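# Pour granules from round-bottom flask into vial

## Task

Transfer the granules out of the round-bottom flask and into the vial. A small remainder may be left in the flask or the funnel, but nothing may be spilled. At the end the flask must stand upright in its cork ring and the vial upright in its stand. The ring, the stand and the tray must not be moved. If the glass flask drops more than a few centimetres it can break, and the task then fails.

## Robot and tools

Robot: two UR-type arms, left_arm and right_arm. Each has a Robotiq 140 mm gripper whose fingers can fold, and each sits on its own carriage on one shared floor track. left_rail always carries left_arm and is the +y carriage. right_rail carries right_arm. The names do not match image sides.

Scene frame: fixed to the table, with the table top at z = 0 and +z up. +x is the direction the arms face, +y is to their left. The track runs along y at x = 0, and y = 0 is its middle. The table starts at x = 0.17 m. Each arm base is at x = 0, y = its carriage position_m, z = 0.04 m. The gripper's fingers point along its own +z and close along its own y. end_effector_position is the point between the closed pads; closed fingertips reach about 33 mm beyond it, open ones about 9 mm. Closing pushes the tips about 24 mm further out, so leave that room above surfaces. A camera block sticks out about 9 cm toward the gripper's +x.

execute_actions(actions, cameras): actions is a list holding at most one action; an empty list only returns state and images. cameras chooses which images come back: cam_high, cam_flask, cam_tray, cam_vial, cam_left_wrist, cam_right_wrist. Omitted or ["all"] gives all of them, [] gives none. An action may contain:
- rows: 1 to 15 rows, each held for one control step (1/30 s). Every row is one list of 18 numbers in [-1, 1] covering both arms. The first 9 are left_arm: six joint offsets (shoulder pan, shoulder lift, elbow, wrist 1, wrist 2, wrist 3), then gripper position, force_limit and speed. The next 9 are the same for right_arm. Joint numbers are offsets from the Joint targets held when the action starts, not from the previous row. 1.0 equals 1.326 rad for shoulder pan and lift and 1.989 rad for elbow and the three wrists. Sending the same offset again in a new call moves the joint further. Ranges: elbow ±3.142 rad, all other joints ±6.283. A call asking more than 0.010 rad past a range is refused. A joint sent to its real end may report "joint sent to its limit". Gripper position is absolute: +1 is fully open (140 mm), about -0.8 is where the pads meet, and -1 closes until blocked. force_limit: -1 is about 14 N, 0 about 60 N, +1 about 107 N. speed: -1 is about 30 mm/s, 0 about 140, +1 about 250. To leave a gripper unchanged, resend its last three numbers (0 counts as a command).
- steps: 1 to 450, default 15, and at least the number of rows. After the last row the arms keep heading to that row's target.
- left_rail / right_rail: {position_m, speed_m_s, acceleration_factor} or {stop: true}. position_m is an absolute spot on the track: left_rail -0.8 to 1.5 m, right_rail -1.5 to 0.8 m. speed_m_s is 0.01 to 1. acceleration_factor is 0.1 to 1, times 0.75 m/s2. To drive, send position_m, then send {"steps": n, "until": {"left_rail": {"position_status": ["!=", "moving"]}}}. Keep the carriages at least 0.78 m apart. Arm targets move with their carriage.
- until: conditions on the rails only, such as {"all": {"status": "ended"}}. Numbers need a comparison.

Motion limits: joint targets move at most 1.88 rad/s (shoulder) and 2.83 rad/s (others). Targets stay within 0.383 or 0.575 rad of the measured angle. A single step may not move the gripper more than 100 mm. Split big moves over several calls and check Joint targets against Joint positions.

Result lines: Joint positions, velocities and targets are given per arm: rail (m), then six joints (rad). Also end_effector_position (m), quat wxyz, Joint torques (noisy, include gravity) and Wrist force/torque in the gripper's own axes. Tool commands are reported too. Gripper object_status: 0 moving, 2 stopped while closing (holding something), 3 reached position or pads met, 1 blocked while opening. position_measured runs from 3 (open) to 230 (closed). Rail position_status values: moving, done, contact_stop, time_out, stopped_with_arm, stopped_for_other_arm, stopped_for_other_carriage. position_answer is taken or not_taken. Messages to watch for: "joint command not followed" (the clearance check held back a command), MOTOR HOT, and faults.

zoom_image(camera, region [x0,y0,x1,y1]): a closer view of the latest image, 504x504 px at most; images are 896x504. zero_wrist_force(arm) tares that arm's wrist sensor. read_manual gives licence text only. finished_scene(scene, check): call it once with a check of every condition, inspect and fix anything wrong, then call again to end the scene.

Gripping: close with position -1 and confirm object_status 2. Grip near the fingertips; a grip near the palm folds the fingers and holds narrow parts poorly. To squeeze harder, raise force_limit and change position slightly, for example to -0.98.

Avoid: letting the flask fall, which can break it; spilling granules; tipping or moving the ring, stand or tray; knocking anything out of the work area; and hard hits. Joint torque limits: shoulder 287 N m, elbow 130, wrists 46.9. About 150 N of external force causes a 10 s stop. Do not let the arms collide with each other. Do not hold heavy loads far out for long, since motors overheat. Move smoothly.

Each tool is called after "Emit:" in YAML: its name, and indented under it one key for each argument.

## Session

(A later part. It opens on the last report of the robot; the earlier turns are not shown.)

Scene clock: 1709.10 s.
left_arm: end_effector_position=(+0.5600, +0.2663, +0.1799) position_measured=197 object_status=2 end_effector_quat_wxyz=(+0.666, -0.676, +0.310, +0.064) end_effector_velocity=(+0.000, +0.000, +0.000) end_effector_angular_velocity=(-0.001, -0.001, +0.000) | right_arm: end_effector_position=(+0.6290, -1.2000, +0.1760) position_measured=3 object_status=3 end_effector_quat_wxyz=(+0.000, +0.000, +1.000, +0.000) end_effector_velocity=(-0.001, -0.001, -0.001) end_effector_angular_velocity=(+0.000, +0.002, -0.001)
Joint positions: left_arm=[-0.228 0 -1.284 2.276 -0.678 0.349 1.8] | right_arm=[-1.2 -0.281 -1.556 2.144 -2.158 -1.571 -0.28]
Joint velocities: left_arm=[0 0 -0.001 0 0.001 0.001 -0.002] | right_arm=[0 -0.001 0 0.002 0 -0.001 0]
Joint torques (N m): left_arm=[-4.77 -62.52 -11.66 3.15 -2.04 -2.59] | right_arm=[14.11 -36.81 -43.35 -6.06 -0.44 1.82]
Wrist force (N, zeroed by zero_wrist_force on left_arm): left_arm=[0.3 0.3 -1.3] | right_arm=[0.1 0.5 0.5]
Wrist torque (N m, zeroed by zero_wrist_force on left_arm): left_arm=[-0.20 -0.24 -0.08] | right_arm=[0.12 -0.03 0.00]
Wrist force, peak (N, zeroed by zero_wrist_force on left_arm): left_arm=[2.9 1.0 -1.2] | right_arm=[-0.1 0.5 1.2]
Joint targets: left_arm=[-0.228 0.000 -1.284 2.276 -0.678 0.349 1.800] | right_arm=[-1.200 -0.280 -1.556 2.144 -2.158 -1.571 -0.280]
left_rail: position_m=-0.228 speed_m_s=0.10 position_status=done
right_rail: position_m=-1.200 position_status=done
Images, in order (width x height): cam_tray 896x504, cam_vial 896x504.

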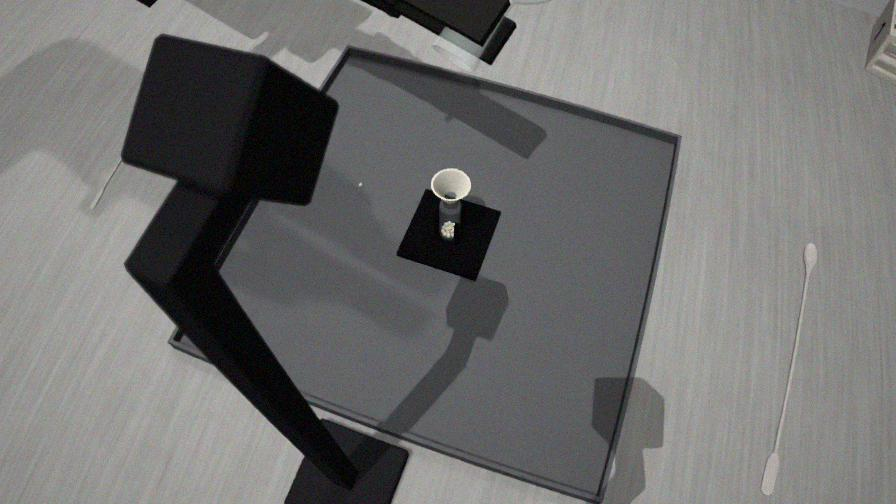

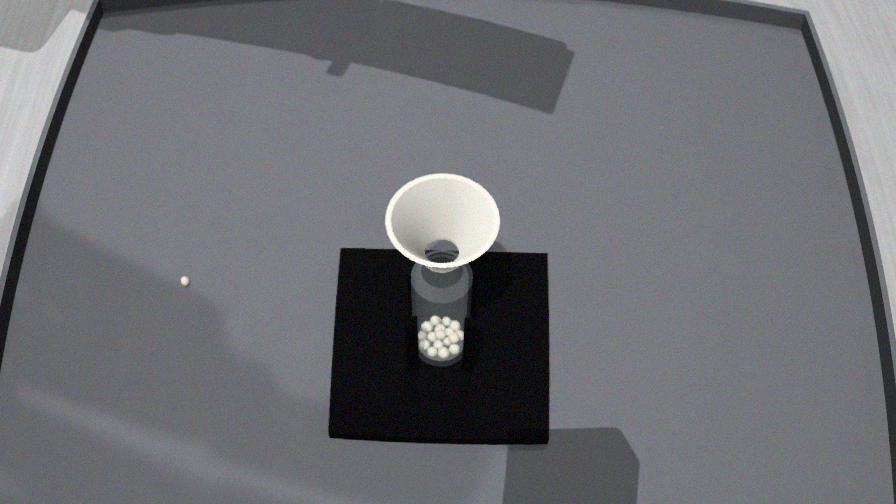

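Emit:
execute_actions:
  actions:
    - {"rows": [[0,-0.00025,-0.00014,-0.00071,-0.00113,-0.00584,-1,-0.5,-1,0,0,0,0,0,0,1,1,1],[0,-0.00093,-0.00054,-0.00268,-0.00426,-0.02199,-1,-0.5,-1,0,0,0,0,0,0,1,1,1],[0,-0.00199,-0.00116,-0.00573,-0.00913,-0.04706,-1,-0.5,-1,0,0,0,0,0,0,1,1,1],[0,-0.00335,-0.00196,-0.00966,-0.01539,-0.07937,-1,-0.5,-1,0,0,0,0,0,0,1,1,1],[0,-0.00495,-0.0029,-0.01428,-0.02275,-0.11733,-1,-0.5,-1,0,0,0,0,0,0,1,1,1],[0,-0.00672,-0.00393,-0.01938,-0.03089,-0.15928,-1,-0.5,-1,0,0,0,0,0,0,1,1,1],[0,-0.0086,-0.00503,-0.0248,-0.03952,-0.2038,-1,-0.5,-1,0,0,0,0,0,0,1,1,1],[0,-0.01049,-0.00614,-0.03027,-0.04823,-0.24869,-1,-0.5,-1,0,0,0,0,0,0,1,1,1],[0,-0.01237,-0.00724,-0.03569,-0.05686,-0.29321,-1,-0.5,-1,0,0,0,0,0,0,1,1,1],[0,-0.01414,-0.00828,-0.04079,-0.065,-0.33516,-1,-0.5,-1,0,0,0,0,0,0,1,1,1],[0,-0.01574,-0.00922,-0.04541,-0.07236,-0.37312,-1,-0.5,-1,0,0,0,0,0,0,1,1,1],[0,-0.0171,-0.01001,-0.04934,-0.07862,-0.40543,-1,-0.5,-1,0,0,0,0,0,0,1,1,1],[0,-0.01816,-0.01063,-0.0524,-0.08348,-0.4305,-1,-0.5,-1,0,0,0,0,0,0,1,1,1],[0,-0.01884,-0.01103,-0.05436,-0.08662,-0.44665,-1,-0.5,-1,0,0,0,0,0,0,1,1,1],[0,-0.01909,-0.011177,-0.055071,-0.087749,-0.452489,-1,-0.5,-1,0,0,0,0,0,0,1,1,1]], "steps": 22}
  cameras: []

Emit:
execute_actions:
  actions:
    - {"left_rail": {"position_m": 0.445, "speed_m_s": 0.6, "acceleration_factor": 0.7}, "rows": [[0,-0.00025,-0.00014,-0.00071,-0.00113,-0.00584,-1,-0.5,-1,0,0,0,0,0,0,1,1,1],[0,-0.00093,-0.00054,-0.00268,-0.00426,-0.02199,-1,-0.5,-1,0,0,0,0,0,0,1,1,1],[0,-0.00199,-0.00116,-0.00573,-0.00913,-0.04706,-1,-0.5,-1,0,0,0,0,0,0,1,1,1],[0,-0.00335,-0.00196,-0.00966,-0.01539,-0.07937,-1,-0.5,-1,0,0,0,0,0,0,1,1,1],[0,-0.00495,-0.0029,-0.01428,-0.02275,-0.11733,-1,-0.5,-1,0,0,0,0,0,0,1,1,1],[0,-0.00672,-0.00393,-0.01938,-0.03089,-0.15928,-1,-0.5,-1,0,0,0,0,0,0,1,1,1],[0,-0.0086,-0.00503,-0.0248,-0.03952,-0.2038,-1,-0.5,-1,0,0,0,0,0,0,1,1,1],[0,-0.01049,-0.00614,-0.03027,-0.04823,-0.24869,-1,-0.5,-1,0,0,0,0,0,0,1,1,1],[0,-0.01237,-0.00724,-0.03569,-0.05686,-0.29321,-1,-0.5,-1,0,0,0,0,0,0,1,1,1],[0,-0.01414,-0.00828,-0.04079,-0.065,-0.33516,-1,-0.5,-1,0,0,0,0,0,0,1,1,1],[0,-0.01574,-0.00922,-0.04541,-0.07236,-0.37312,-1,-0.5,-1,0,0,0,0,0,0,1,1,1],[0,-0.0171,-0.01001,-0.04934,-0.07862,-0.40543,-1,-0.5,-1,0,0,0,0,0,0,1,1,1],[0,-0.01816,-0.01063,-0.0524,-0.08348,-0.4305,-1,-0.5,-1,0,0,0,0,0,0,1,1,1],[0,-0.01884,-0.01103,-0.05436,-0.08662,-0.44665,-1,-0.5,-1,0,0,0,0,0,0,1,1,1],[0,-0.01909,-0.011177,-0.055071,-0.087749,-0.452489,-1,-0.5,-1,0,0,0,0,0,0,1,1,1]], "steps": 120, "until": {"left_rail": {"position_status": ["!=", "moving"]}}}
  cameras: ["cam_high", "cam_flask", "cam_vial"]

Scene clock: 1743.60 s.
left_arm: end_effector_position=(+0.5334, +0.2817, +0.2219) position_measured=197 object_status=2 end_effector_quat_wxyz=(+0.656, -0.706, -0.122, -0.235) end_effector_velocity=(+0.000, +0.000, +0.000) end_effector_angular_velocity=(-0.001, -0.003, -0.001) | right_arm: end_effector_position=(+0.6290, -1.2000, +0.1760) position_measured=3 object_status=3 end_effector_quat_wxyz=(+0.000, +0.000, +1.000, +0.000) end_effector_velocity=(+0.000, +0.000, +0.000) end_effector_angular_velocity=(-0.001, -0.001, +0.002)
Joint positions: left_arm=[-0.228 0 -1.309 2.254 -0.787 0.175 0.9] | right_arm=[-1.2 -0.281 -1.556 2.144 -2.158 -1.571 -0.281]
Joint velocities: left_arm=[0 0 0 0 -0.001 0.001 -0.003] | right_arm=[0 0.001 0 0 -0.001 0 -0.001]
Joint torques (N m): left_arm=[-7.2 -66.08 -37.09 -1.43 -2.43 -2.43] | right_arm=[14.97 -37.18 -44.17 -5.74 -0.28 1.33]
Wrist force (N, zeroed by zero_wrist_force on left_arm): left_arm=[-0.6 0.1 -1.0] | right_arm=[-0.1 0.4 0.8]
Wrist torque (N m, zeroed by zero_wrist_force on left_arm): left_arm=[-0.17 -0.11 -0.06] | right_arm=[0.08 0.01 0.00]
Wrist force, peak (N, zeroed by zero_wrist_force on left_arm): left_arm=[0.4 1.3 -1.2] | right_arm=[0.0 0.6 1.0]
Joint targets: left_arm=[-0.228 0.000 -1.309 2.254 -0.787 0.175 0.900] | right_arm=[-1.200 -0.280 -1.556 2.144 -2.158 -1.571 -0.280]
left_rail: position_m=-0.228 speed_m_s=0.10 position_status=done
right_rail: position_m=-1.200 position_status=done
No camera images: "cameras" was empty.

Scene clock: 1746.13 s.
left_arm: end_effector_position=(+0.5003, +0.9595, +0.2500) position_measured=197 object_status=2 end_effector_quat_wxyz=(+0.500, -0.500, -0.500, -0.500) end_effector_velocity=(+0.000, +0.001, +0.000) end_effector_angular_velocity=(+0.000, +0.001, +0.000) | right_arm: end_effector_position=(+0.6290, -1.2000, +0.1760) position_measured=3 object_status=3 end_effector_quat_wxyz=(+0.000, +0.000, +1.000, +0.000) end_effector_velocity=(+0.001, +0.000, +0.001) end_effector_angular_velocity=(-0.001, -0.002, +0.001)
Joint positions: left_arm=[0.445 0 -1.335 2.231 -0.897 0 0] | right_arm=[-1.2 -0.281 -1.556 2.144 -2.158 -1.571 -0.281]
Joint velocities: left_arm=[0.001 0 0 -0.001 0 0 0.001] | right_arm=[0 0.001 0 -0.001 -0.001 0 0]
Joint torques (N m): left_arm=[-5.87 -64 -35.3 -1.48 -2.37 -2.24] | right_arm=[14.75 -34.34 -43.65 -6.12 -0.15 1.71]
Wrist force (N, zeroed by zero_wrist_force on left_arm): left_arm=[-1.2 -0.4 -0.2] | right_arm=[0.0 0.4 0.5]
Wrist torque (N m, zeroed by zero_wrist_force on left_arm): left_arm=[-0.08 0.10 -0.01] | right_arm=[0.09 -0.02 0.00]
Wrist force, peak (N, zeroed by zero_wrist_force on left_arm): left_arm=[-1.2 0.1 -2.0] | right_arm=[0.1 0.7 1.0]
Joint targets: left_arm=[0.445 0.000 -1.335 2.231 -0.897 0.000 0.000] | right_arm=[-1.200 -0.280 -1.556 2.144 -2.158 -1.571 -0.280]
left_rail: position_m=0.445 speed_m_s=0.60 position_status=done
right_rail: position_m=-1.200 position_status=done
Images, in order (width x height): cam_high 896x504, cam_flask 896x504, cam_vial 896x504.

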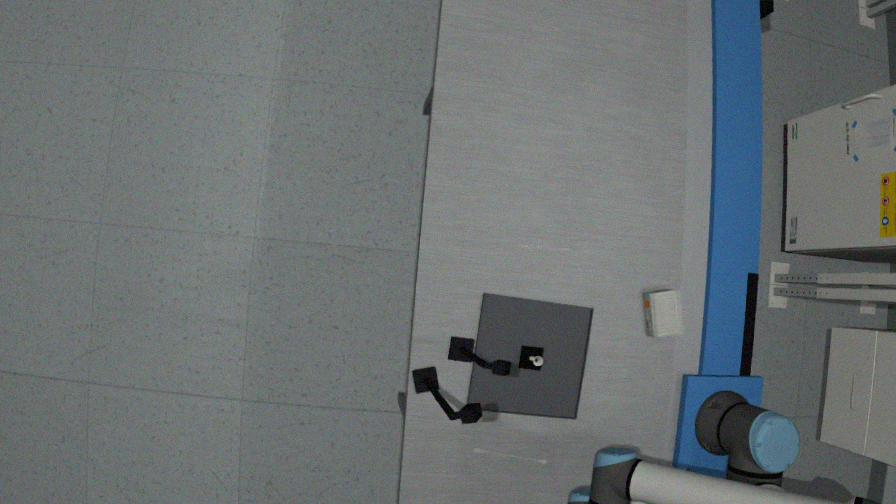

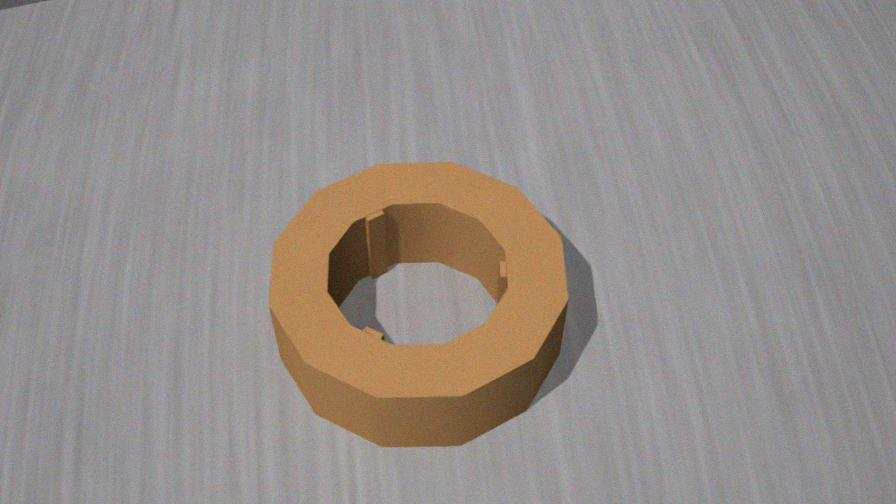

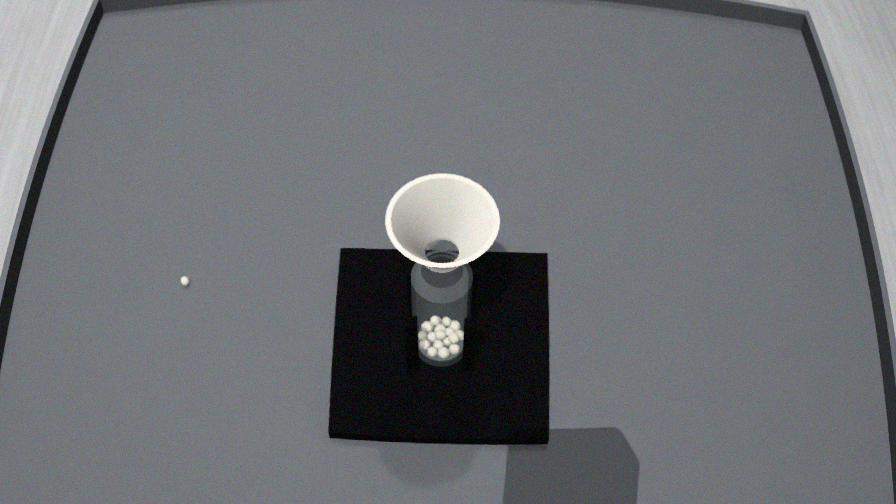

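Emit:
execute_actions:
  actions:
    - {"rows": [[0,0.00182,-0.00185,0.00063,0,0,-1,-0.5,-1,0,0,0,0,0,0,1,1,1],[0,0.00685,-0.00696,0.00239,0,0,-1,-0.5,-1,0,0,0,0,0,0,1,1,1],[0,0.01466,-0.01489,0.00512,0,0,-1,-0.5,-1,0,0,0,0,0,0,1,1,1],[0,0.02472,-0.02511,0.00863,0,0,-1,-0.5,-1,0,0,0,0,0,0,1,1,1],[0,0.03655,-0.03712,0.01276,0,0,-1,-0.5,-1,0,0,0,0,0,0,1,1,1],[0,0.04961,-0.0504,0.01732,0,0,-1,-0.5,-1,0,0,0,0,0,0,1,1,1],[0,0.06348,-0.06448,0.02216,0,0,-1,-0.5,-1,0,0,0,0,0,0,1,1,1],[0,0.07746,-0.07869,0.02705,0,0,-1,-0.5,-1,0,0,0,0,0,0,1,1,1],[0,0.09133,-0.09277,0.03189,0,0,-1,-0.5,-1,0,0,0,0,0,0,1,1,1],[0,0.10439,-0.10605,0.03645,0,0,-1,-0.5,-1,0,0,0,0,0,0,1,1,1],[0,0.11622,-0.11806,0.04058,0,0,-1,-0.5,-1,0,0,0,0,0,0,1,1,1],[0,0.12628,-0.12828,0.04409,0,0,-1,-0.5,-1,0,0,0,0,0,0,1,1,1],[0,0.13409,-0.13621,0.04682,0,0,-1,-0.5,-1,0,0,0,0,0,0,1,1,1],[0,0.13912,-0.14132,0.04858,0,0,-1,-0.5,-1,0,0,0,0,0,0,1,1,1],[0,0.14094,-0.14317,0.049212,0,0,-1,-0.5,-1,0,0,0,0,0,0,1,1,1]], "steps": 22}
  cameras: ["cam_flask"]

Emit:
execute_actions:
  actions:
    - {"rows": [[0,0.00188,0.00022,-0.00148,0,0,-1,-0.5,-1,0,0,0,0,0,0,1,1,1],[0,0.00709,0.00084,-0.00556,0,0,-1,-0.5,-1,0,0,0,0,0,0,1,1,1],[0,0.01516,0.00179,-0.0119,0,0,-1,-0.5,-1,0,0,0,0,0,0,1,1,1],[0,0.02557,0.00302,-0.02006,0,0,-1,-0.5,-1,0,0,0,0,0,0,1,1,1],[0,0.03781,0.00446,-0.02966,0,0,-1,-0.5,-1,0,0,0,0,0,0,1,1,1],[0,0.05132,0.00605,-0.04027,0,0,-1,-0.5,-1,0,0,0,0,0,0,1,1,1],[0,0.06567,0.00775,-0.05152,0,0,-1,-0.5,-1,0,0,0,0,0,0,1,1,1],[0,0.08013,0.00945,-0.06287,0,0,-1,-0.5,-1,0,0,0,0,0,0,1,1,1],[0,0.09448,0.01115,-0.07413,0,0,-1,-0.5,-1,0,0,0,0,0,0,1,1,1],[0,0.10799,0.01274,-0.08473,0,0,-1,-0.5,-1,0,0,0,0,0,0,1,1,1],[0,0.12023,0.01418,-0.09433,0,0,-1,-0.5,-1,0,0,0,0,0,0,1,1,1],[0,0.13064,0.01541,-0.1025,0,0,-1,-0.5,-1,0,0,0,0,0,0,1,1,1],[0,0.13871,0.01636,-0.10883,0,0,-1,-0.5,-1,0,0,0,0,0,0,1,1,1],[0,0.14392,0.01698,-0.11292,0,0,-1,-0.5,-1,0,0,0,0,0,0,1,1,1],[0,0.1458,0.0172,-0.114392,0,0,-1,-0.5,-1,0,0,0,0,0,0,1,1,1]], "steps": 24}
  cameras: ["cam_flask", "cam_left_wrist"]

Scene clock: 1779.67 s.
left_arm: end_effector_position=(+0.6502, +0.9595, +0.2500) position_measured=197 object_status=2 end_effector_quat_wxyz=(+0.500, -0.500, -0.500, -0.500) end_effector_velocity=(+0.002, +0.000, +0.000) end_effector_angular_velocity=(+0.000, -0.002, +0.001) | right_arm: end_effector_position=(+0.6290, -1.2000, +0.1760) position_measured=3 object_status=3 end_effector_quat_wxyz=(+0.000, +0.000, +1.000, +0.000) end_effector_velocity=(+0.000, -0.001, +0.001) end_effector_angular_velocity=(-0.001, -0.001, -0.001)
Joint positions: left_arm=[0.445 0 -1.148 1.947 -0.799 0 0] | right_arm=[-1.2 -0.281 -1.556 2.144 -2.158 -1.571 -0.281]
Joint velocities: left_arm=[0 0 0.002 -0.004 0.001 -0.001 -0.001] | right_arm=[0 -0.001 -0.001 0 0 -0.001 0]
Joint torques (N m): left_arm=[-5.16 -61.96 -42.62 1.83 -0.32 -2.4] | right_arm=[12.8 -36.46 -43.46 -6.19 0.22 1.49]
Wrist force (N, zeroed by zero_wrist_force on left_arm): left_arm=[-0.3 0.0 0.0] | right_arm=[0.0 0.5 0.9]
Wrist torque (N m, zeroed by zero_wrist_force on left_arm): left_arm=[0.01 -0.08 -0.04] | right_arm=[0.10 -0.02 0.00]
Wrist force, peak (N, zeroed by zero_wrist_force on left_arm): left_arm=[-0.6 3.2 0.4] | right_arm=[-0.2 0.7 1.0]
Joint targets: left_arm=[0.445 0.000 -1.148 1.947 -0.799 0.000 0.000] | right_arm=[-1.200 -0.280 -1.556 2.144 -2.158 -1.571 -0.280]
left_rail: position_m=0.445 speed_m_s=0.60 position_status=done
right_rail: position_m=-1.200 position_status=done
Images, in order (width x height): cam_flask 896x504.

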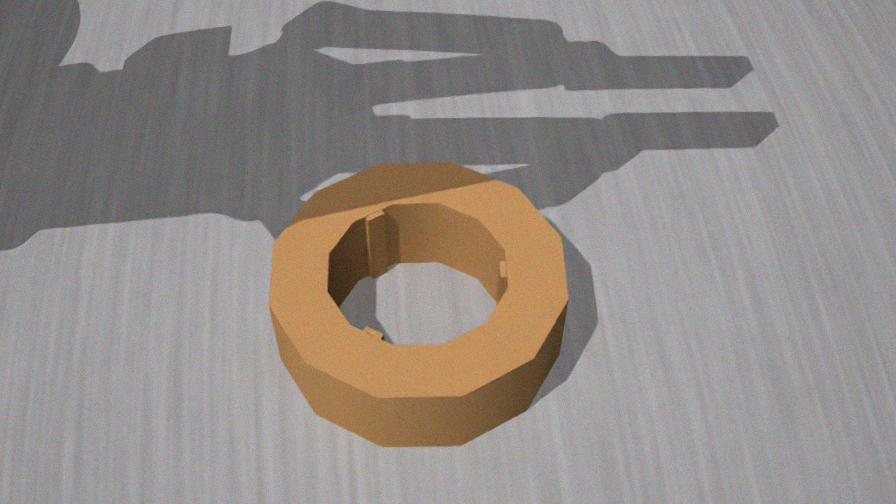

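Scene clock: 1780.80 s.
left_arm: end_effector_position=(+0.6504, +0.9595, +0.1121) position_measured=197 object_status=2 end_effector_quat_wxyz=(+0.500, -0.500, -0.500, -0.500) end_effector_velocity=(+0.000, +0.000, -0.002) end_effector_angular_velocity=(+0.000, -0.001, +0.000) | right_arm: end_effector_position=(+0.6290, -1.2000, +0.1760) position_measured=3 object_status=3 end_effector_quat_wxyz=(+0.000, +0.000, +1.000, +0.000) end_effector_velocity=(-0.002, +0.001, -0.002) end_effector_angular_velocity=(+0.001, +0.004, +0.001)
Joint positions: left_arm=[0.445 0 -0.955 1.981 -1.026 0 0] | right_arm=[-1.2 -0.281 -1.556 2.144 -2.158 -1.571 -0.28]
Joint velocities: left_arm=[0 0.001 0.003 0 -0.003 0.001 -0.001] | right_arm=[0 0.001 0.001 0.002 0 0 0]
Joint torques (N m): left_arm=[-6.01 -69.4 -10.64 -2.05 0.95 -2.62] | right_arm=[13.27 -35.69 -44.91 -5.95 0.14 1.89]
Wrist force (N, zeroed by zero_wrist_force on left_arm): left_arm=[-0.5 0.2 0.1] | right_arm=[-0.1 0.6 0.6]
Wrist torque (N m, zeroed by zero_wrist_force on left_arm): left_arm=[0.04 -0.03 0.01] | right_arm=[0.14 0.01 0.00]
Wrist force, peak (N, zeroed by zero_wrist_force on left_arm): left_arm=[-3.1 -0.1 0.8] | right_arm=[0.3 0.5 1.1]
Joint targets: left_arm=[0.445 0.000 -0.955 1.981 -1.027 0.000 0.000] | right_arm=[-1.200 -0.280 -1.556 2.144 -2.158 -1.571 -0.280]
left_rail: position_m=0.445 speed_m_s=0.60 position_status=done
right_rail: position_m=-1.200 position_status=done
Images, in order (width x height): cam_flask 896x504, cam_left_wrist 896x504.

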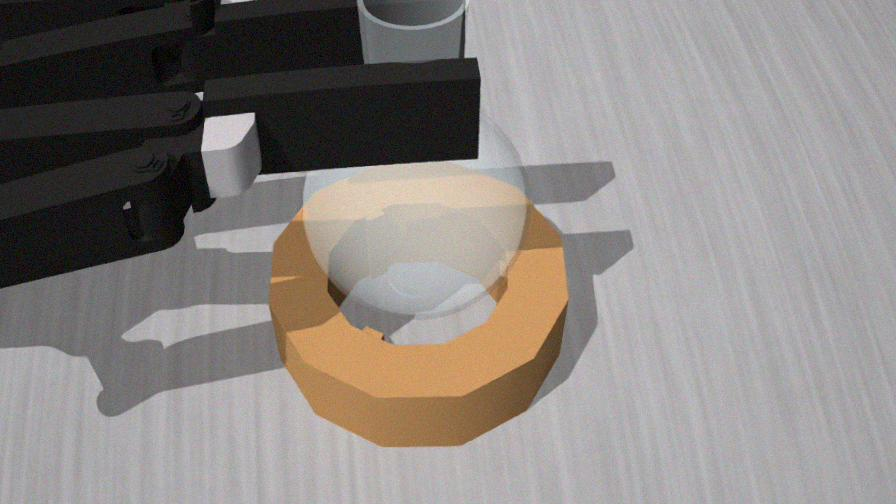

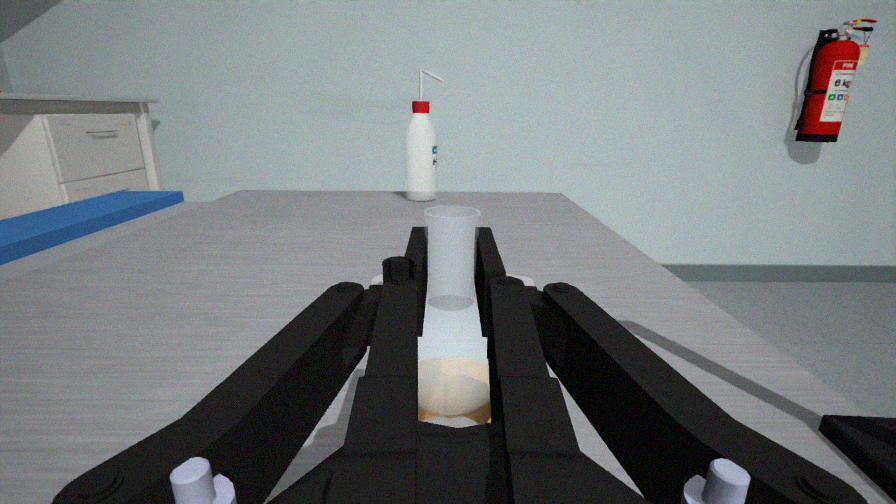

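Emit:
execute_actions:
  actions: []
  cameras: ["cam_flask", "cam_vial", "cam_tray"]

Scene clock: 1818.93 s.
left_arm: end_effector_position=(+0.6504, +0.9595, +0.1119) position_measured=197 object_status=2 end_effector_quat_wxyz=(+0.500, -0.500, -0.500, -0.500) end_effector_velocity=(+0.000, +0.000, +0.000) end_effector_angular_velocity=(+0.000, +0.001, +0.000) | right_arm: end_effector_position=(+0.6290, -1.2000, +0.1760) position_measured=3 object_status=3 end_effector_quat_wxyz=(+0.000, +0.000, +1.000, +0.000) end_effector_velocity=(+0.001, +0.000, +0.001) end_effector_angular_velocity=(+0.000, -0.003, +0.001)
Joint positions: left_arm=[0.445 0 -0.955 1.981 -1.027 0 0] | right_arm=[-1.2 -0.281 -1.556 2.144 -2.158 -1.571 -0.28]
Joint velocities: left_arm=[0 -0.001 0 0 0 -0.001 0] | right_arm=[0 0.001 -0.002 0 -0.001 0.001 0]
Joint torques (N m): left_arm=[-6.85 -68.23 -17.94 -0.94 2.07 -2.49] | right_arm=[12.87 -37.55 -45.21 -5.82 0.21 1.67]
Wrist force (N, zeroed by zero_wrist_force on left_arm): left_arm=[-0.6 0.0 0.1] | right_arm=[0.0 0.4 0.6]
Wrist torque (N m, zeroed by zero_wrist_force on left_arm): left_arm=[0.00 -0.01 0.00] | right_arm=[0.09 0.00 0.00]
Wrist force, peak (N, zeroed by zero_wrist_force on left_arm): left_arm=[-1.0 0.2 0.6] | right_arm=[-0.1 0.8 1.0]
Joint targets: left_arm=[0.445 0.000 -0.955 1.981 -1.027 0.000 0.000] | right_arm=[-1.200 -0.280 -1.556 2.144 -2.158 -1.571 -0.280]
Tool commands: left_gripper/position=-1.0 left_gripper/force_limit=-0.5 left_gripper/speed=-1.0 right_gripper/position=+1.0 right_gripper/force_limit=+1.0 right_gripper/speed=+1.0
left_rail: position_m=0.445 speed_m_s=0.60 position_status=done
right_rail: position_m=-1.200 position_status=done
Images, in order (width x height): cam_flask 896x504, cam_tray 896x504, cam_vial 896x504.

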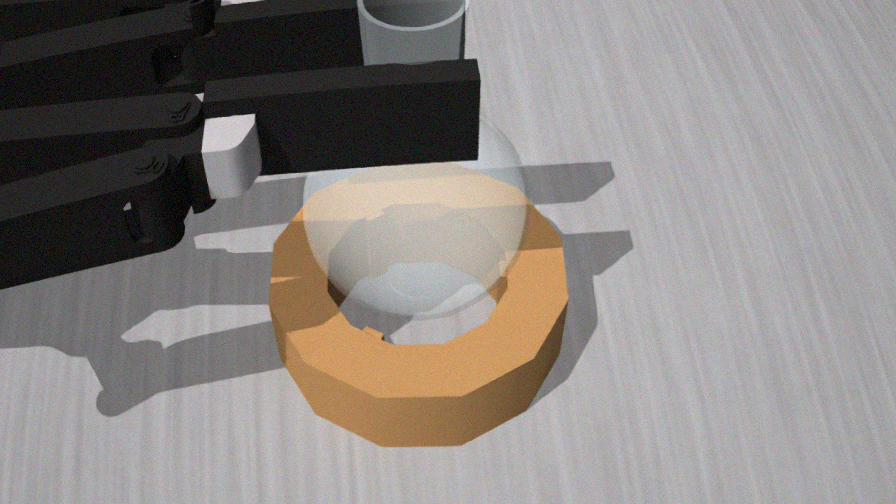

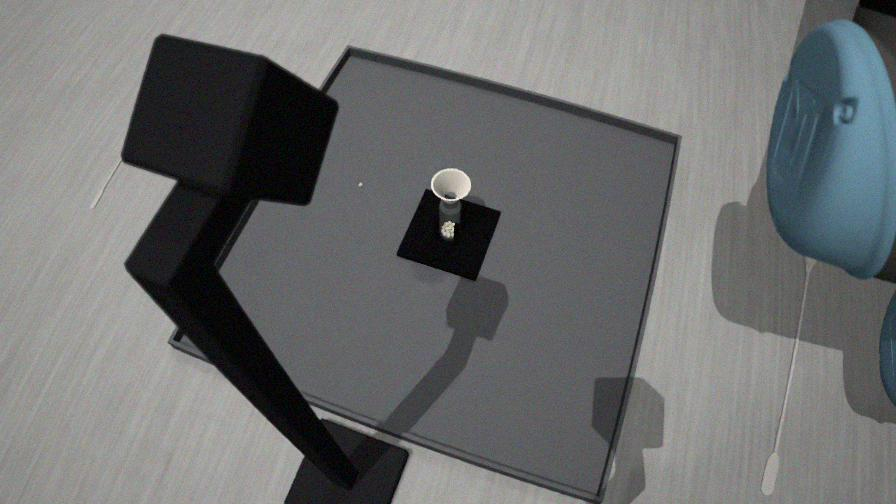

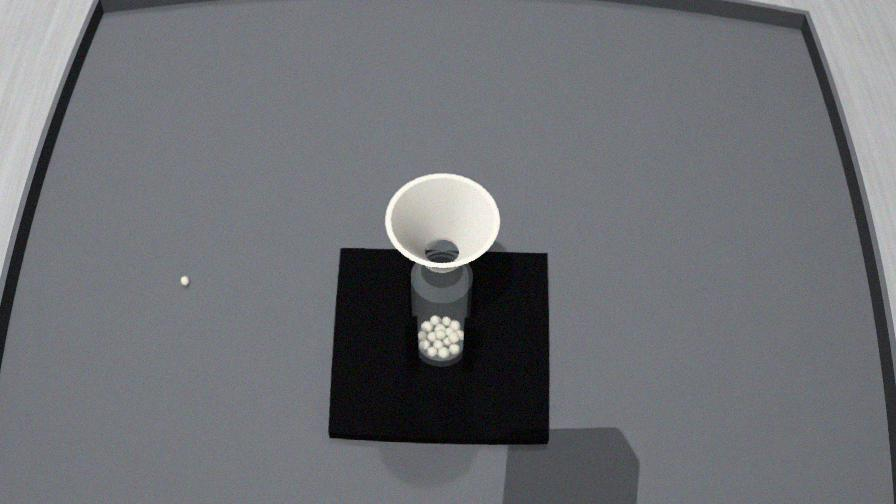

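Emit:
execute_actions:
  actions:
    - {"rows":[[0,0.00015,0,-0.0001,0,0,-1,-0.5,-1,0,0,0,0,0,0,1,1,1],[0,0.00056,0,-0.00038,0,0,-1,-0.5,-1,0,0,0,0,0,0,1,1,1],[0,0.0012,0.00001,-0.00081,0,0,-1,-0.5,-1,0,0,0,0,0,0,1,1,1],[0,0.00202,0.00002,-0.00136,0,0,-1,-0.5,-1,0,0,0,0,0,0,1,1,1],[0,0.00299,0.00002,-0.00201,0,0,-1,-0.5,-1,0,0,0,0,0,0,1,1,1],[0,0.00406,0.00003,-0.00273,0,0,-1,-0.5,-1,0,0,0,0,0,0,1,1,1],[0,0.00519,0.00004,-0.00349,0,0,-1,-0.5,-1,0,0,0,0,0,0,1,1,1],[0,0.00634,0.00005,-0.00426,0,0,-1,-0.5,-1,0,0,0,0,0,0,1,1,1],[0,0.00747,0.00006,-0.00502,0,0,-1,-0.5,-1,0,0,0,0,0,0,1,1,1],[0,0.00854,0.00007,-0.00574,0,0,-1,-0.5,-1,0,0,0,0,0,0,1,1,1],[0,0.00951,0.00007,-0.00639,0,0,-1,-0.5,-1,0,0,0,0,0,0,1,1,1],[0,0.01033,0.00008,-0.00694,0,0,-1,-0.5,-1,0,0,0,0,0,0,1,1,1],[0,0.01097,0.00009,-0.00737,0,0,-1,-0.5,-1,0,0,0,0,0,0,1,1,1],[0,0.01138,0.00009,-0.00765,0,0,-1,-0.5,-1,0,0,0,0,0,0,1,1,1],[0,0.01153,0.00009,-0.00775,0,0,-1,-0.5,-1,0,0,0,0,0,0,1,1,1]],"steps":30}
  cameras: ["cam_flask"]

Scene clock: 1830.90 s.
left_arm: end_effector_position=(+0.6504, +0.9595, +0.1019) position_measured=197 object_status=2 end_effector_quat_wxyz=(+0.500, -0.500, -0.500, -0.500) end_effector_velocity=(+0.001, +0.000, +0.000) end_effector_angular_velocity=(+0.000, +0.001, -0.001) | right_arm: end_effector_position=(+0.6290, -1.2000, +0.1760) position_measured=3 object_status=3 end_effector_quat_wxyz=(+0.000, +0.000, +1.000, +0.000) end_effector_velocity=(+0.000, +0.001, +0.002) end_effector_angular_velocity=(+0.000, -0.002, +0.001)
Joint positions: left_arm=[0.445 0 -0.939 1.981 -1.042 0 0] | right_arm=[-1.2 -0.281 -1.556 2.144 -2.158 -1.571 -0.28]
Joint velocities: left_arm=[0 -0.001 0 -0.001 0 0.001 0.002] | right_arm=[0 0.001 -0.002 -0.001 0 0 0]
Joint torques (N m): left_arm=[-6.89 -67.6 -10.44 -2.1 2.28 -2.15] | right_arm=[14.73 -37.41 -45.47 -6.4 -0.14 1.68]
Wrist force (N, zeroed by zero_wrist_force on left_arm): left_arm=[0.0 0.4 -0.1] | right_arm=[-0.2 0.4 0.5]
Wrist torque (N m, zeroed by zero_wrist_force on left_arm): left_arm=[0.06 0.07 -0.01] | right_arm=[0.08 0.03 0.00]
Wrist force, peak (N, zeroed by zero_wrist_force on left_arm): left_arm=[-1.2 0.0 0.5] | right_arm=[0.4 0.6 1.1]
Joint targets: left_arm=[0.445 0.000 -0.939 1.981 -1.042 0.000 0.000] | right_arm=[-1.200 -0.280 -1.556 2.144 -2.158 -1.571 -0.280]
left_rail: position_m=0.445 speed_m_s=0.60 position_status=done
right_rail: position_m=-1.200 position_status=done
Images, in order (width x height): cam_flask 896x504.

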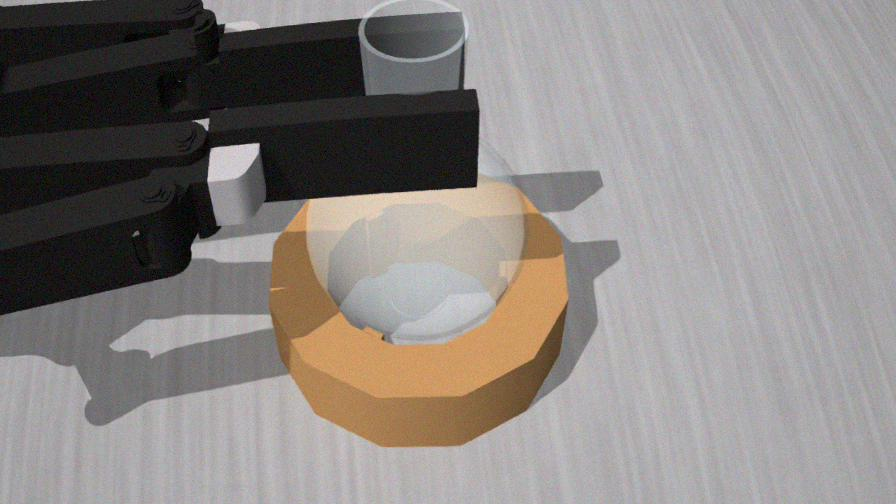

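Emit:
execute_actions:
  actions:
    - {"rows":[[0,0,0,0,0,0,0.1,-0.5,-1,0,0,0,0,0,0,1,1,1]],"steps":60}
  cameras: ["cam_flask"]

Scene clock: 1840.90 s.
left_arm: end_effector_position=(+0.6504, +0.9595, +0.1019) position_measured=117 object_status=3 end_effector_quat_wxyz=(+0.500, -0.500, -0.500, -0.500) end_effector_velocity=(+0.000, +0.000, +0.000) end_effector_angular_velocity=(+0.000, +0.001, +0.001) | right_arm: end_effector_position=(+0.6290, -1.2000, +0.1760) position_measured=3 object_status=3 end_effector_quat_wxyz=(+0.000, +0.000, +1.000, +0.000) end_effector_velocity=(+0.000, -0.001, +0.001) end_effector_angular_velocity=(+0.000, +0.000, -0.001)
Joint positions: left_arm=[0.445 0 -0.939 1.981 -1.042 0 0] | right_arm=[-1.2 -0.281 -1.556 2.144 -2.158 -1.571 -0.28]
Joint velocities: left_arm=[0 -0.001 0 0 0 -0.001 0] | right_arm=[0 -0.001 -0.001 0 0.001 0 0]
Joint torques (N m): left_arm=[-7.11 -68.34 -23.33 -0.34 1.99 -2.08] | right_arm=[15.25 -32.56 -44.86 -5.77 -0.07 1.26]
Wrist force (N, zeroed by zero_wrist_force on left_arm): left_arm=[-0.1 0.0 0.1] | right_arm=[0.1 0.3 0.7]
Wrist torque (N m, zeroed by zero_wrist_force on left_arm): left_arm=[-0.01 0.01 -0.01] | right_arm=[0.07 -0.04 0.00]
Wrist force, peak (N, zeroed by zero_wrist_force on left_arm): left_arm=[-0.4 -0.2 0.7] | right_arm=[0.2 0.8 0.8]
Joint targets: left_arm=[0.445 0.000 -0.939 1.981 -1.042 0.000 0.000] | right_arm=[-1.200 -0.280 -1.556 2.144 -2.158 -1.571 -0.280]
left_rail: position_m=0.445 speed_m_s=0.60 position_status=done
right_rail: position_m=-1.200 position_status=done
Images, in order (width x height): cam_flask 896x504.

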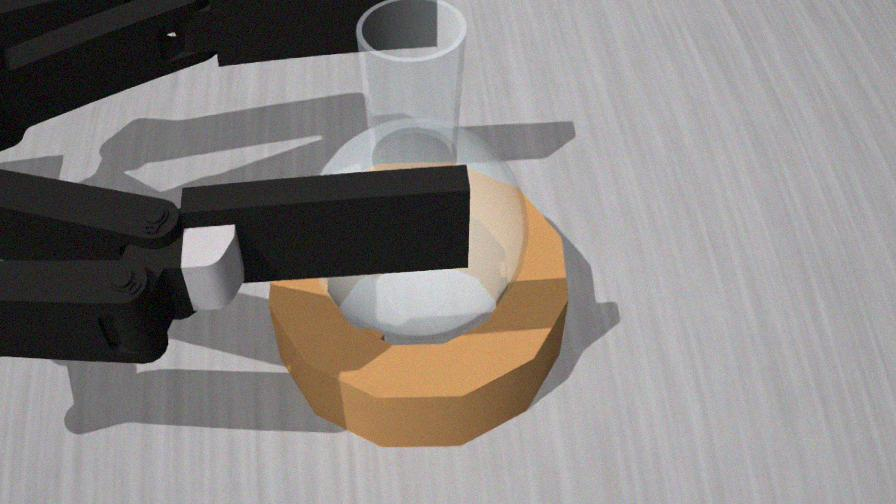

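Emit:
execute_actions:
  actions:
    - {"left_rail":{"position_m":0.34,"speed_m_s":0.3,"acceleration_factor":0.5},"steps":90,"until":{"left_rail":{"position_status":["!=","moving"]}}}
  cameras: ["cam_flask"]

Scene clock: 2013.13 s.
left_arm: end_effector_position=(+0.6504, +0.8546, +0.1019) position_measured=117 object_status=3 end_effector_quat_wxyz=(+0.500, -0.500, -0.500, -0.500) end_effector_velocity=(+0.000, +0.000, +0.000) end_effector_angular_velocity=(+0.000, -0.002, +0.000) | right_arm: end_effector_position=(+0.6290, -1.2000, +0.1760) position_measured=3 object_status=3 end_effector_quat_wxyz=(+0.000, +0.000, +1.000, +0.000) end_effector_velocity=(+0.001, +0.001, +0.000) end_effector_angular_velocity=(+0.000, -0.001, +0.001)
Joint positions: left_arm=[0.34 0 -0.939 1.981 -1.042 0 0] | right_arm=[-1.2 -0.281 -1.556 2.144 -2.158 -1.571 -0.28]
Joint velocities: left_arm=[-0.001 0.001 0 -0.001 0 0 0] | right_arm=[0 0.001 0 0 -0.002 0 0]
Joint torques (N m): left_arm=[-7.97 -70.97 -31.25 1.37 2.12 -2.23] | right_arm=[13.77 -36.27 -45.18 -6.15 -0.23 1.31]
Wrist force (N, zeroed by zero_wrist_force on left_arm): left_arm=[-0.3 0.4 0.2] | right_arm=[0.0 0.2 1.0]
Wrist torque (N m, zeroed by zero_wrist_force on left_arm): left_arm=[0.08 0.05 0.00] | right_arm=[0.04 -0.01 0.00]
Wrist force, peak (N, zeroed by zero_wrist_force on left_arm): left_arm=[-0.2 0.3 1.4] | right_arm=[0.2 0.8 1.0]
Joint targets: left_arm=[0.340 0.000 -0.939 1.981 -1.042 0.000 0.000] | right_arm=[-1.200 -0.280 -1.556 2.144 -2.158 -1.571 -0.280]
Tool commands: left_gripper/position=+0.1 left_gripper/force_limit=-0.5 left_gripper/speed=-1.0 right_gripper/position=+1.0 right_gripper/force_limit=+1.0 right_gripper/speed=+1.0
left_rail: position_m=0.340 speed_m_s=0.30 position_status=done
right_rail: position_m=-1.200 position_status=done
Images, in order (width x height): cam_flask 896x504.

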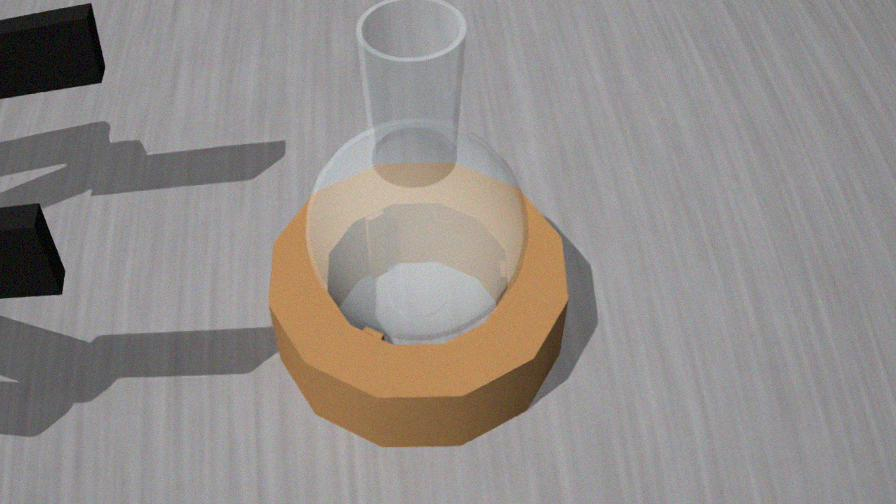

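Emit:
execute_actions:
  actions:
    - {"left_rail":{"position_m":0.197,"speed_m_s":0.3,"acceleration_factor":0.5},"rows":[[-0.00148,-0.00353,0.0007,-0.00344,-0.00509,-0.00099,-1,-1,-0.6,0,0,0,0,0,0,1,1,1],[-0.00558,-0.01331,0.00265,-0.01297,-0.01919,-0.00372,-1,-1,-0.6,0,0,0,0,0,0,1,1,1],[-0.01194,-0.02849,0.00567,-0.02774,-0.04107,-0.00796,-1,-1,-0.6,0,0,0,0,0,0,1,1,1],[-0.02013,-0.04804,0.00956,-0.04679,-0.06926,-0.01342,-1,-1,-0.6,0,0,0,0,0,0,1,1,1],[-0.02976,-0.07103,0.01413,-0.06917,-0.10239,-0.01984,-1,-1,-0.6,0,0,0,0,0,0,1,1,1],[-0.0404,-0.09642,0.01918,-0.0939,-0.13899,-0.02694,-1,-1,-0.6,0,0,0,0,0,0,1,1,1],[-0.0517,-0.12337,0.02454,-0.12016,-0.17785,-0.03447,-1,-1,-0.6,0,0,0,0,0,0,1,1,1],[-0.06309,-0.15054,0.02995,-0.14662,-0.21702,-0.04206,-1,-1,-0.6,0,0,0,0,0,0,1,1,1],[-0.07438,-0.17749,0.03531,-0.17287,-0.25588,-0.04959,-1,-1,-0.6,0,0,0,0,0,0,1,1,1],[-0.08502,-0.20289,0.04036,-0.1976,-0.29248,-0.05668,-1,-1,-0.6,0,0,0,0,0,0,1,1,1],[-0.09465,-0.22587,0.04493,-0.21998,-0.32561,-0.0631,-1,-1,-0.6,0,0,0,0,0,0,1,1,1],[-0.10285,-0.24542,0.04882,-0.23903,-0.3538,-0.06857,-1,-1,-0.6,0,0,0,0,0,0,1,1,1],[-0.10921,-0.2606,0.05184,-0.25381,-0.37568,-0.07281,-1,-1,-0.6,0,0,0,0,0,0,1,1,1],[-0.1133,-0.27038,0.05379,-0.26333,-0.38978,-0.07554,-1,-1,-0.6,0,0,0,0,0,0,1,1,1],[-0.11479,-0.27391,0.05449,-0.26678,-0.39487,-0.07652,-1,-1,-0.6,0,0,0,0,0,0,1,1,1]],"steps":24}
  cameras: []

Scene clock: 2056.00 s.
left_arm: end_effector_position=(+0.5379, +0.5344, +0.1517) position_measured=231 object_status=3 end_effector_quat_wxyz=(-0.296, +0.147, +0.853, +0.403) end_effector_velocity=(+0.000, -0.001, +0.000) end_effector_angular_velocity=(+0.000, -0.001, +0.000) | right_arm: end_effector_position=(+0.6290, -1.2000, +0.1760) position_measured=3 object_status=3 end_effector_quat_wxyz=(+0.000, +0.000, +1.000, +0.000) end_effector_velocity=(+0.000, +0.000, +0.000) end_effector_angular_velocity=(+0.000, -0.001, +0.000)
Joint positions: left_arm=[0.197 -0.152 -1.302 2.09 -1.572 -0.785 -0.152] | right_arm=[-1.2 -0.281 -1.556 2.144 -2.158 -1.571 -0.28]
Joint velocities: left_arm=[-0.001 0 0 0 0 0 -0.001] | right_arm=[0 0 0 0 -0.001 0 0]
Joint torques (N m): left_arm=[-11.24 -74.55 -20.71 -4.06 -0.92 -2.73] | right_arm=[12.21 -34.81 -45.29 -6.31 0.22 1.48]
Wrist force (N, zeroed by zero_wrist_force on left_arm): left_arm=[0.4 -0.1 0.1] | right_arm=[-0.2 0.4 0.8]
Wrist torque (N m, zeroed by zero_wrist_force on left_arm): left_arm=[-0.11 0.02 0.07] | right_arm=[0.10 0.04 0.00]
Wrist force, peak (N, zeroed by zero_wrist_force on left_arm): left_arm=[-2.9 0.8 3.4] | right_arm=[-0.3 0.6 1.1]
Joint targets: left_arm=[0.197 -0.152 -1.302 2.090 -1.572 -0.785 -0.152] | right_arm=[-1.200 -0.280 -1.556 2.144 -2.158 -1.571 -0.280]
left_rail: position_m=0.197 speed_m_s=0.30 position_status=done
right_rail: position_m=-1.200 position_status=done
No camera images: "cameras" was empty.

Emit:
execute_actions:
  actions:
    - {"rows":[[-0.00148,-0.00353,0.0007,-0.00344,-0.00509,-0.00099,-1,-1,-0.6,0,0,0,0,0,0,1,1,1],[-0.00558,-0.01331,0.00265,-0.01297,-0.01919,-0.00372,-1,-1,-0.6,0,0,0,0,0,0,1,1,1],[-0.01194,-0.02849,0.00567,-0.02774,-0.04107,-0.00796,-1,-1,-0.6,0,0,0,0,0,0,1,1,1],[-0.02013,-0.04804,0.00956,-0.04679,-0.06926,-0.01342,-1,-1,-0.6,0,0,0,0,0,0,1,1,1],[-0.02976,-0.07103,0.01413,-0.06917,-0.10239,-0.01984,-1,-1,-0.6,0,0,0,0,0,0,1,1,1],[-0.0404,-0.09642,0.01918,-0.0939,-0.13899,-0.02694,-1,-1,-0.6,0,0,0,0,0,0,1,1,1],[-0.0517,-0.12337,0.02454,-0.12016,-0.17785,-0.03447,-1,-1,-0.6,0,0,0,0,0,0,1,1,1],[-0.06309,-0.15054,0.02995,-0.14662,-0.21702,-0.04206,-1,-1,-0.6,0,0,0,0,0,0,1,1,1],[-0.07438,-0.17749,0.03531,-0.17287,-0.25588,-0.04959,-1,-1,-0.6,0,0,0,0,0,0,1,1,1],[-0.08502,-0.20289,0.04036,-0.1976,-0.29248,-0.05668,-1,-1,-0.6,0,0,0,0,0,0,1,1,1],[-0.09465,-0.22587,0.04493,-0.21998,-0.32561,-0.0631,-1,-1,-0.6,0,0,0,0,0,0,1,1,1],[-0.10285,-0.24542,0.04882,-0.23903,-0.3538,-0.06857,-1,-1,-0.6,0,0,0,0,0,0,1,1,1],[-0.10921,-0.2606,0.05184,-0.25381,-0.37568,-0.07281,-1,-1,-0.6,0,0,0,0,0,0,1,1,1],[-0.1133,-0.27038,0.05379,-0.26333,-0.38978,-0.07554,-1,-1,-0.6,0,0,0,0,0,0,1,1,1],[-0.11479,-0.27391,0.05449,-0.26678,-0.39487,-0.07652,-1,-1,-0.6,0,0,0,0,0,0,1,1,1]],"steps":24}
  cameras: ["cam_left_wrist", "cam_vial"]

Scene clock: 2073.50 s.
left_arm: end_effector_position=(+0.5811, +0.1972, +0.1998) position_measured=231 object_status=3 end_effector_quat_wxyz=(+0.000, +0.000, +1.000, +0.001) end_effector_velocity=(+0.001, -0.002, +0.001) end_effector_angular_velocity=(-0.004, -0.003, +0.000) | right_arm: end_effector_position=(+0.6290, -1.2000, +0.1760) position_measured=3 object_status=3 end_effector_quat_wxyz=(+0.000, +0.000, +1.000, +0.000) end_effector_velocity=(+0.000, -0.001, -0.001) end_effector_angular_velocity=(+0.000, +0.000, -0.001)
Joint positions: left_arm=[0.197 -0.305 -1.665 2.198 -2.103 -1.57 -0.304] | right_arm=[-1.2 -0.281 -1.556 2.144 -2.158 -1.571 -0.28]
Joint velocities: left_arm=[0 -0.002 -0.001 -0.001 -0.002 -0.003 -0.002] | right_arm=[0 -0.001 0.001 0.001 -0.001 0 0]
Joint torques (N m): left_arm=[-12.52 -52.77 -29.29 -7.61 -2.16 -2.43] | right_arm=[13.54 -35 -45.64 -5.77 -0.06 1.56]
Wrist force (N, zeroed by zero_wrist_force on left_arm): left_arm=[0.9 0.4 -1.2] | right_arm=[-0.2 0.1 0.5]
Wrist torque (N m, zeroed by zero_wrist_force on left_arm): left_arm=[-0.14 -0.11 0.02] | right_arm=[0.02 0.03 0.00]
Wrist force, peak (N, zeroed by zero_wrist_force on left_arm): left_arm=[1.6 -1.3 -3.8] | right_arm=[-0.1 0.7 0.9]
Joint targets: left_arm=[0.197 -0.305 -1.665 2.198 -2.103 -1.570 -0.304] | right_arm=[-1.200 -0.280 -1.556 2.144 -2.158 -1.571 -0.280]
left_rail: position_m=0.197 speed_m_s=0.30 position_status=done
right_rail: position_m=-1.200 position_status=done
Images, in order (width x height): cam_vial 896x504, cam_left_wrist 896x504.

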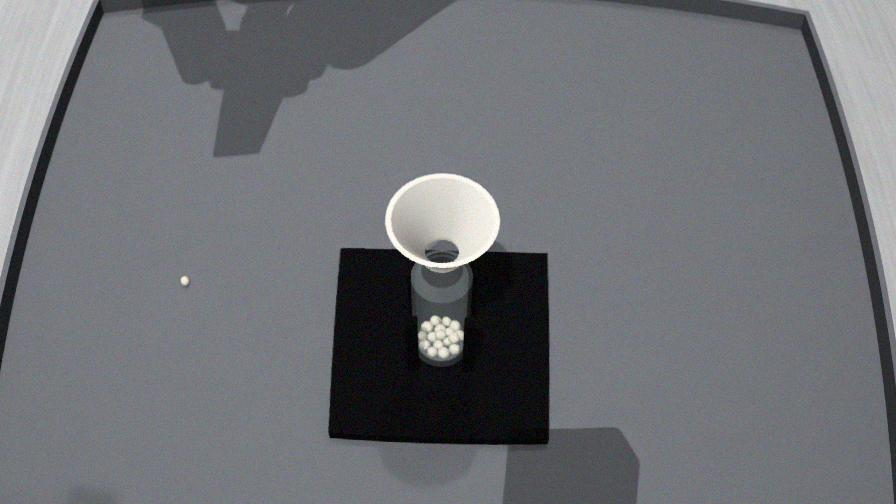

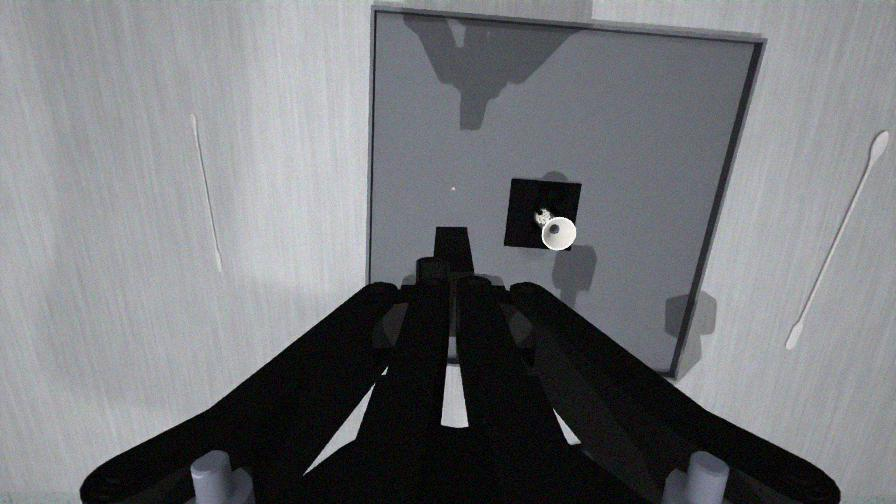

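Emit:
zoom_image:
  camera: "cam_left_wrist"
  region: [392, 160, 512, 250]

Scaled by 4.200 from the camera's 896x504 image, which has a finer 1280x720 frame.

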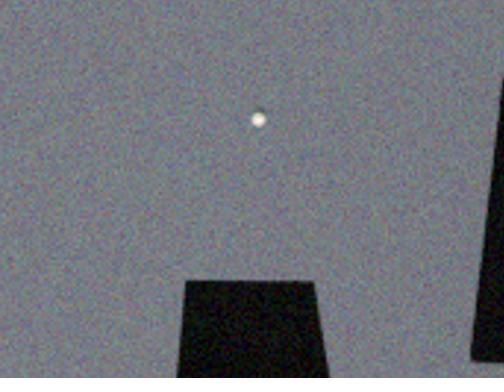

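Emit:
execute_actions:
  actions:
    - {"left_rail":{"position_m":0.199},"rows":[[-0.00026,0.00146,0.00145,-0.00242,0,-0.00017,-1,-1,-0.6,0,0,0,0,0,0,1,1,1],[-0.00098,0.00551,0.00546,-0.00913,0,-0.00066,-1,-1,-0.6,0,0,0,0,0,0,1,1,1],[-0.0021,0.0118,0.01168,-0.01955,0,-0.0014,-1,-1,-0.6,0,0,0,0,0,0,1,1,1],[-0.00355,0.01989,0.0197,-0.03297,0,-0.00237,-1,-1,-0.6,0,0,0,0,0,0,1,1,1],[-0.00525,0.02941,0.02913,-0.04874,0,-0.0035,-1,-1,-0.6,0,0,0,0,0,0,1,1,1],[-0.00712,0.03993,0.03954,-0.06616,0,-0.00475,-1,-1,-0.6,0,0,0,0,0,0,1,1,1],[-0.00911,0.05109,0.0506,-0.08466,0,-0.00607,-1,-1,-0.6,0,0,0,0,0,0,1,1,1],[-0.01112,0.06234,0.06174,-0.1033,0,-0.00741,-1,-1,-0.6,0,0,0,0,0,0,1,1,1],[-0.01311,0.0735,0.0728,-0.1218,0,-0.00874,-1,-1,-0.6,0,0,0,0,0,0,1,1,1],[-0.01498,0.08401,0.08321,-0.13922,0,-0.00999,-1,-1,-0.6,0,0,0,0,0,0,1,1,1],[-0.01668,0.09353,0.09264,-0.15499,0,-0.01112,-1,-1,-0.6,0,0,0,0,0,0,1,1,1],[-0.01813,0.10163,0.10066,-0.16841,0,-0.01208,-1,-1,-0.6,0,0,0,0,0,0,1,1,1],[-0.01925,0.10791,0.10688,-0.17882,0,-0.01283,-1,-1,-0.6,0,0,0,0,0,0,1,1,1],[-0.01997,0.11196,0.11089,-0.18553,0,-0.01331,-1,-1,-0.6,0,0,0,0,0,0,1,1,1],[-0.02023,0.11343,0.11234,-0.18796,0,-0.01349,-1,-1,-0.6,0,0,0,0,0,0,1,1,1]],"steps":30}
  cameras: ["cam_left_wrist", "cam_vial"]

Scene clock: 2149.80 s.
left_arm: end_effector_position=(+0.5357, +0.1991, +0.0421) position_measured=231 object_status=3 end_effector_quat_wxyz=(+0.000, +0.000, +1.000, +0.000) end_effector_velocity=(-0.001, +0.000, -0.001) end_effector_angular_velocity=(+0.001, +0.000, +0.001) | right_arm: end_effector_position=(+0.6290, -1.2000, +0.1760) position_measured=3 object_status=3 end_effector_quat_wxyz=(+0.000, +0.000, +1.000, +0.000) end_effector_velocity=(+0.001, -0.001, +0.001) end_effector_angular_velocity=(-0.001, -0.002, -0.001)
Joint positions: left_arm=[0.199 -0.331 -1.515 2.421 -2.476 -1.57 -0.331] | right_arm=[-1.2 -0.281 -1.556 2.144 -2.158 -1.571 -0.281]
Joint velocities: left_arm=[0 0 0.001 0.002 -0.003 0.001 -0.001] | right_arm=[0 -0.001 -0.001 0 -0.001 -0.001 0]
Joint torques (N m): left_arm=[-12.57 -26.64 -17.2 -6.55 -2.27 -2.64] | right_arm=[15.32 -36.44 -46.28 -5.64 0.12 1.44]
Wrist force (N, zeroed by zero_wrist_force on left_arm): left_arm=[0.3 0.5 -1.1] | right_arm=[0.1 0.7 0.4]
Wrist torque (N m, zeroed by zero_wrist_force on left_arm): left_arm=[-0.10 0.00 0.03] | right_arm=[0.15 -0.03 0.00]
Wrist force, peak (N, zeroed by zero_wrist_force on left_arm): left_arm=[0.3 0.9 -4.6] | right_arm=[0.0 0.9 0.9]
Joint targets: left_arm=[0.199 -0.331 -1.515 2.421 -2.477 -1.570 -0.331] | right_arm=[-1.200 -0.280 -1.556 2.144 -2.158 -1.571 -0.280]
left_rail: position_m=0.199 speed_m_s=0.30 position_status=done
right_rail: position_m=-1.200 position_status=done
Images, in order (width x height): cam_vial 896x504, cam_left_wrist 896x504.

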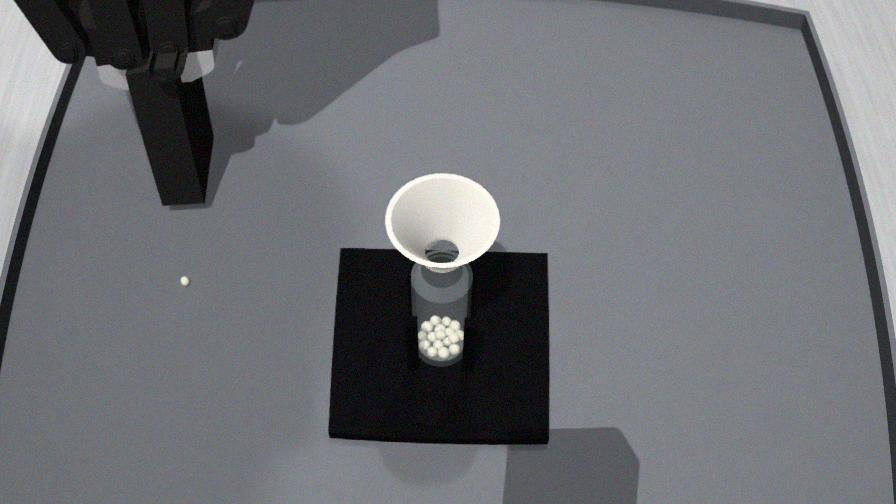

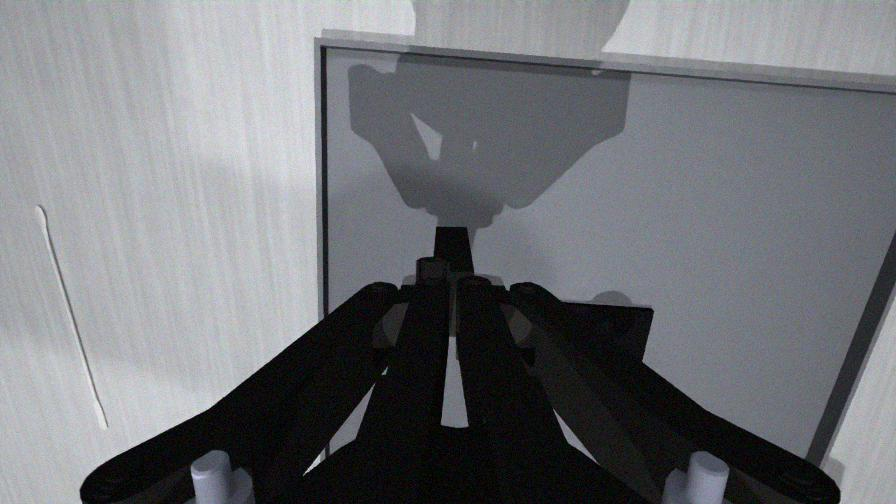

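Emit:
zero_wrist_force:
  arm: "left_arm"

Emit:
zoom_image:
  camera: "cam_vial"
  region: [120, 140, 288, 308]

Wrist force sensor zeroed.

Scaled by 3.000 from the camera's 896x504 image, which has a finer 1280x720 frame.

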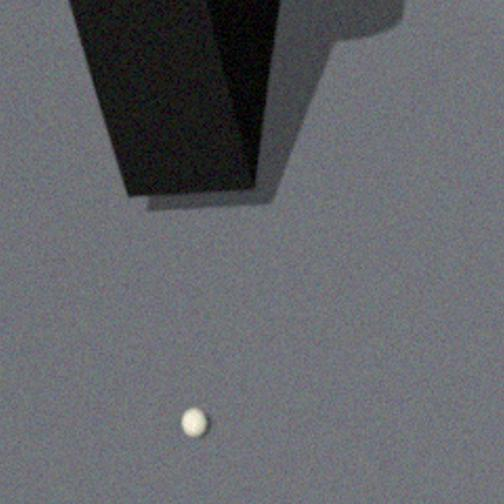

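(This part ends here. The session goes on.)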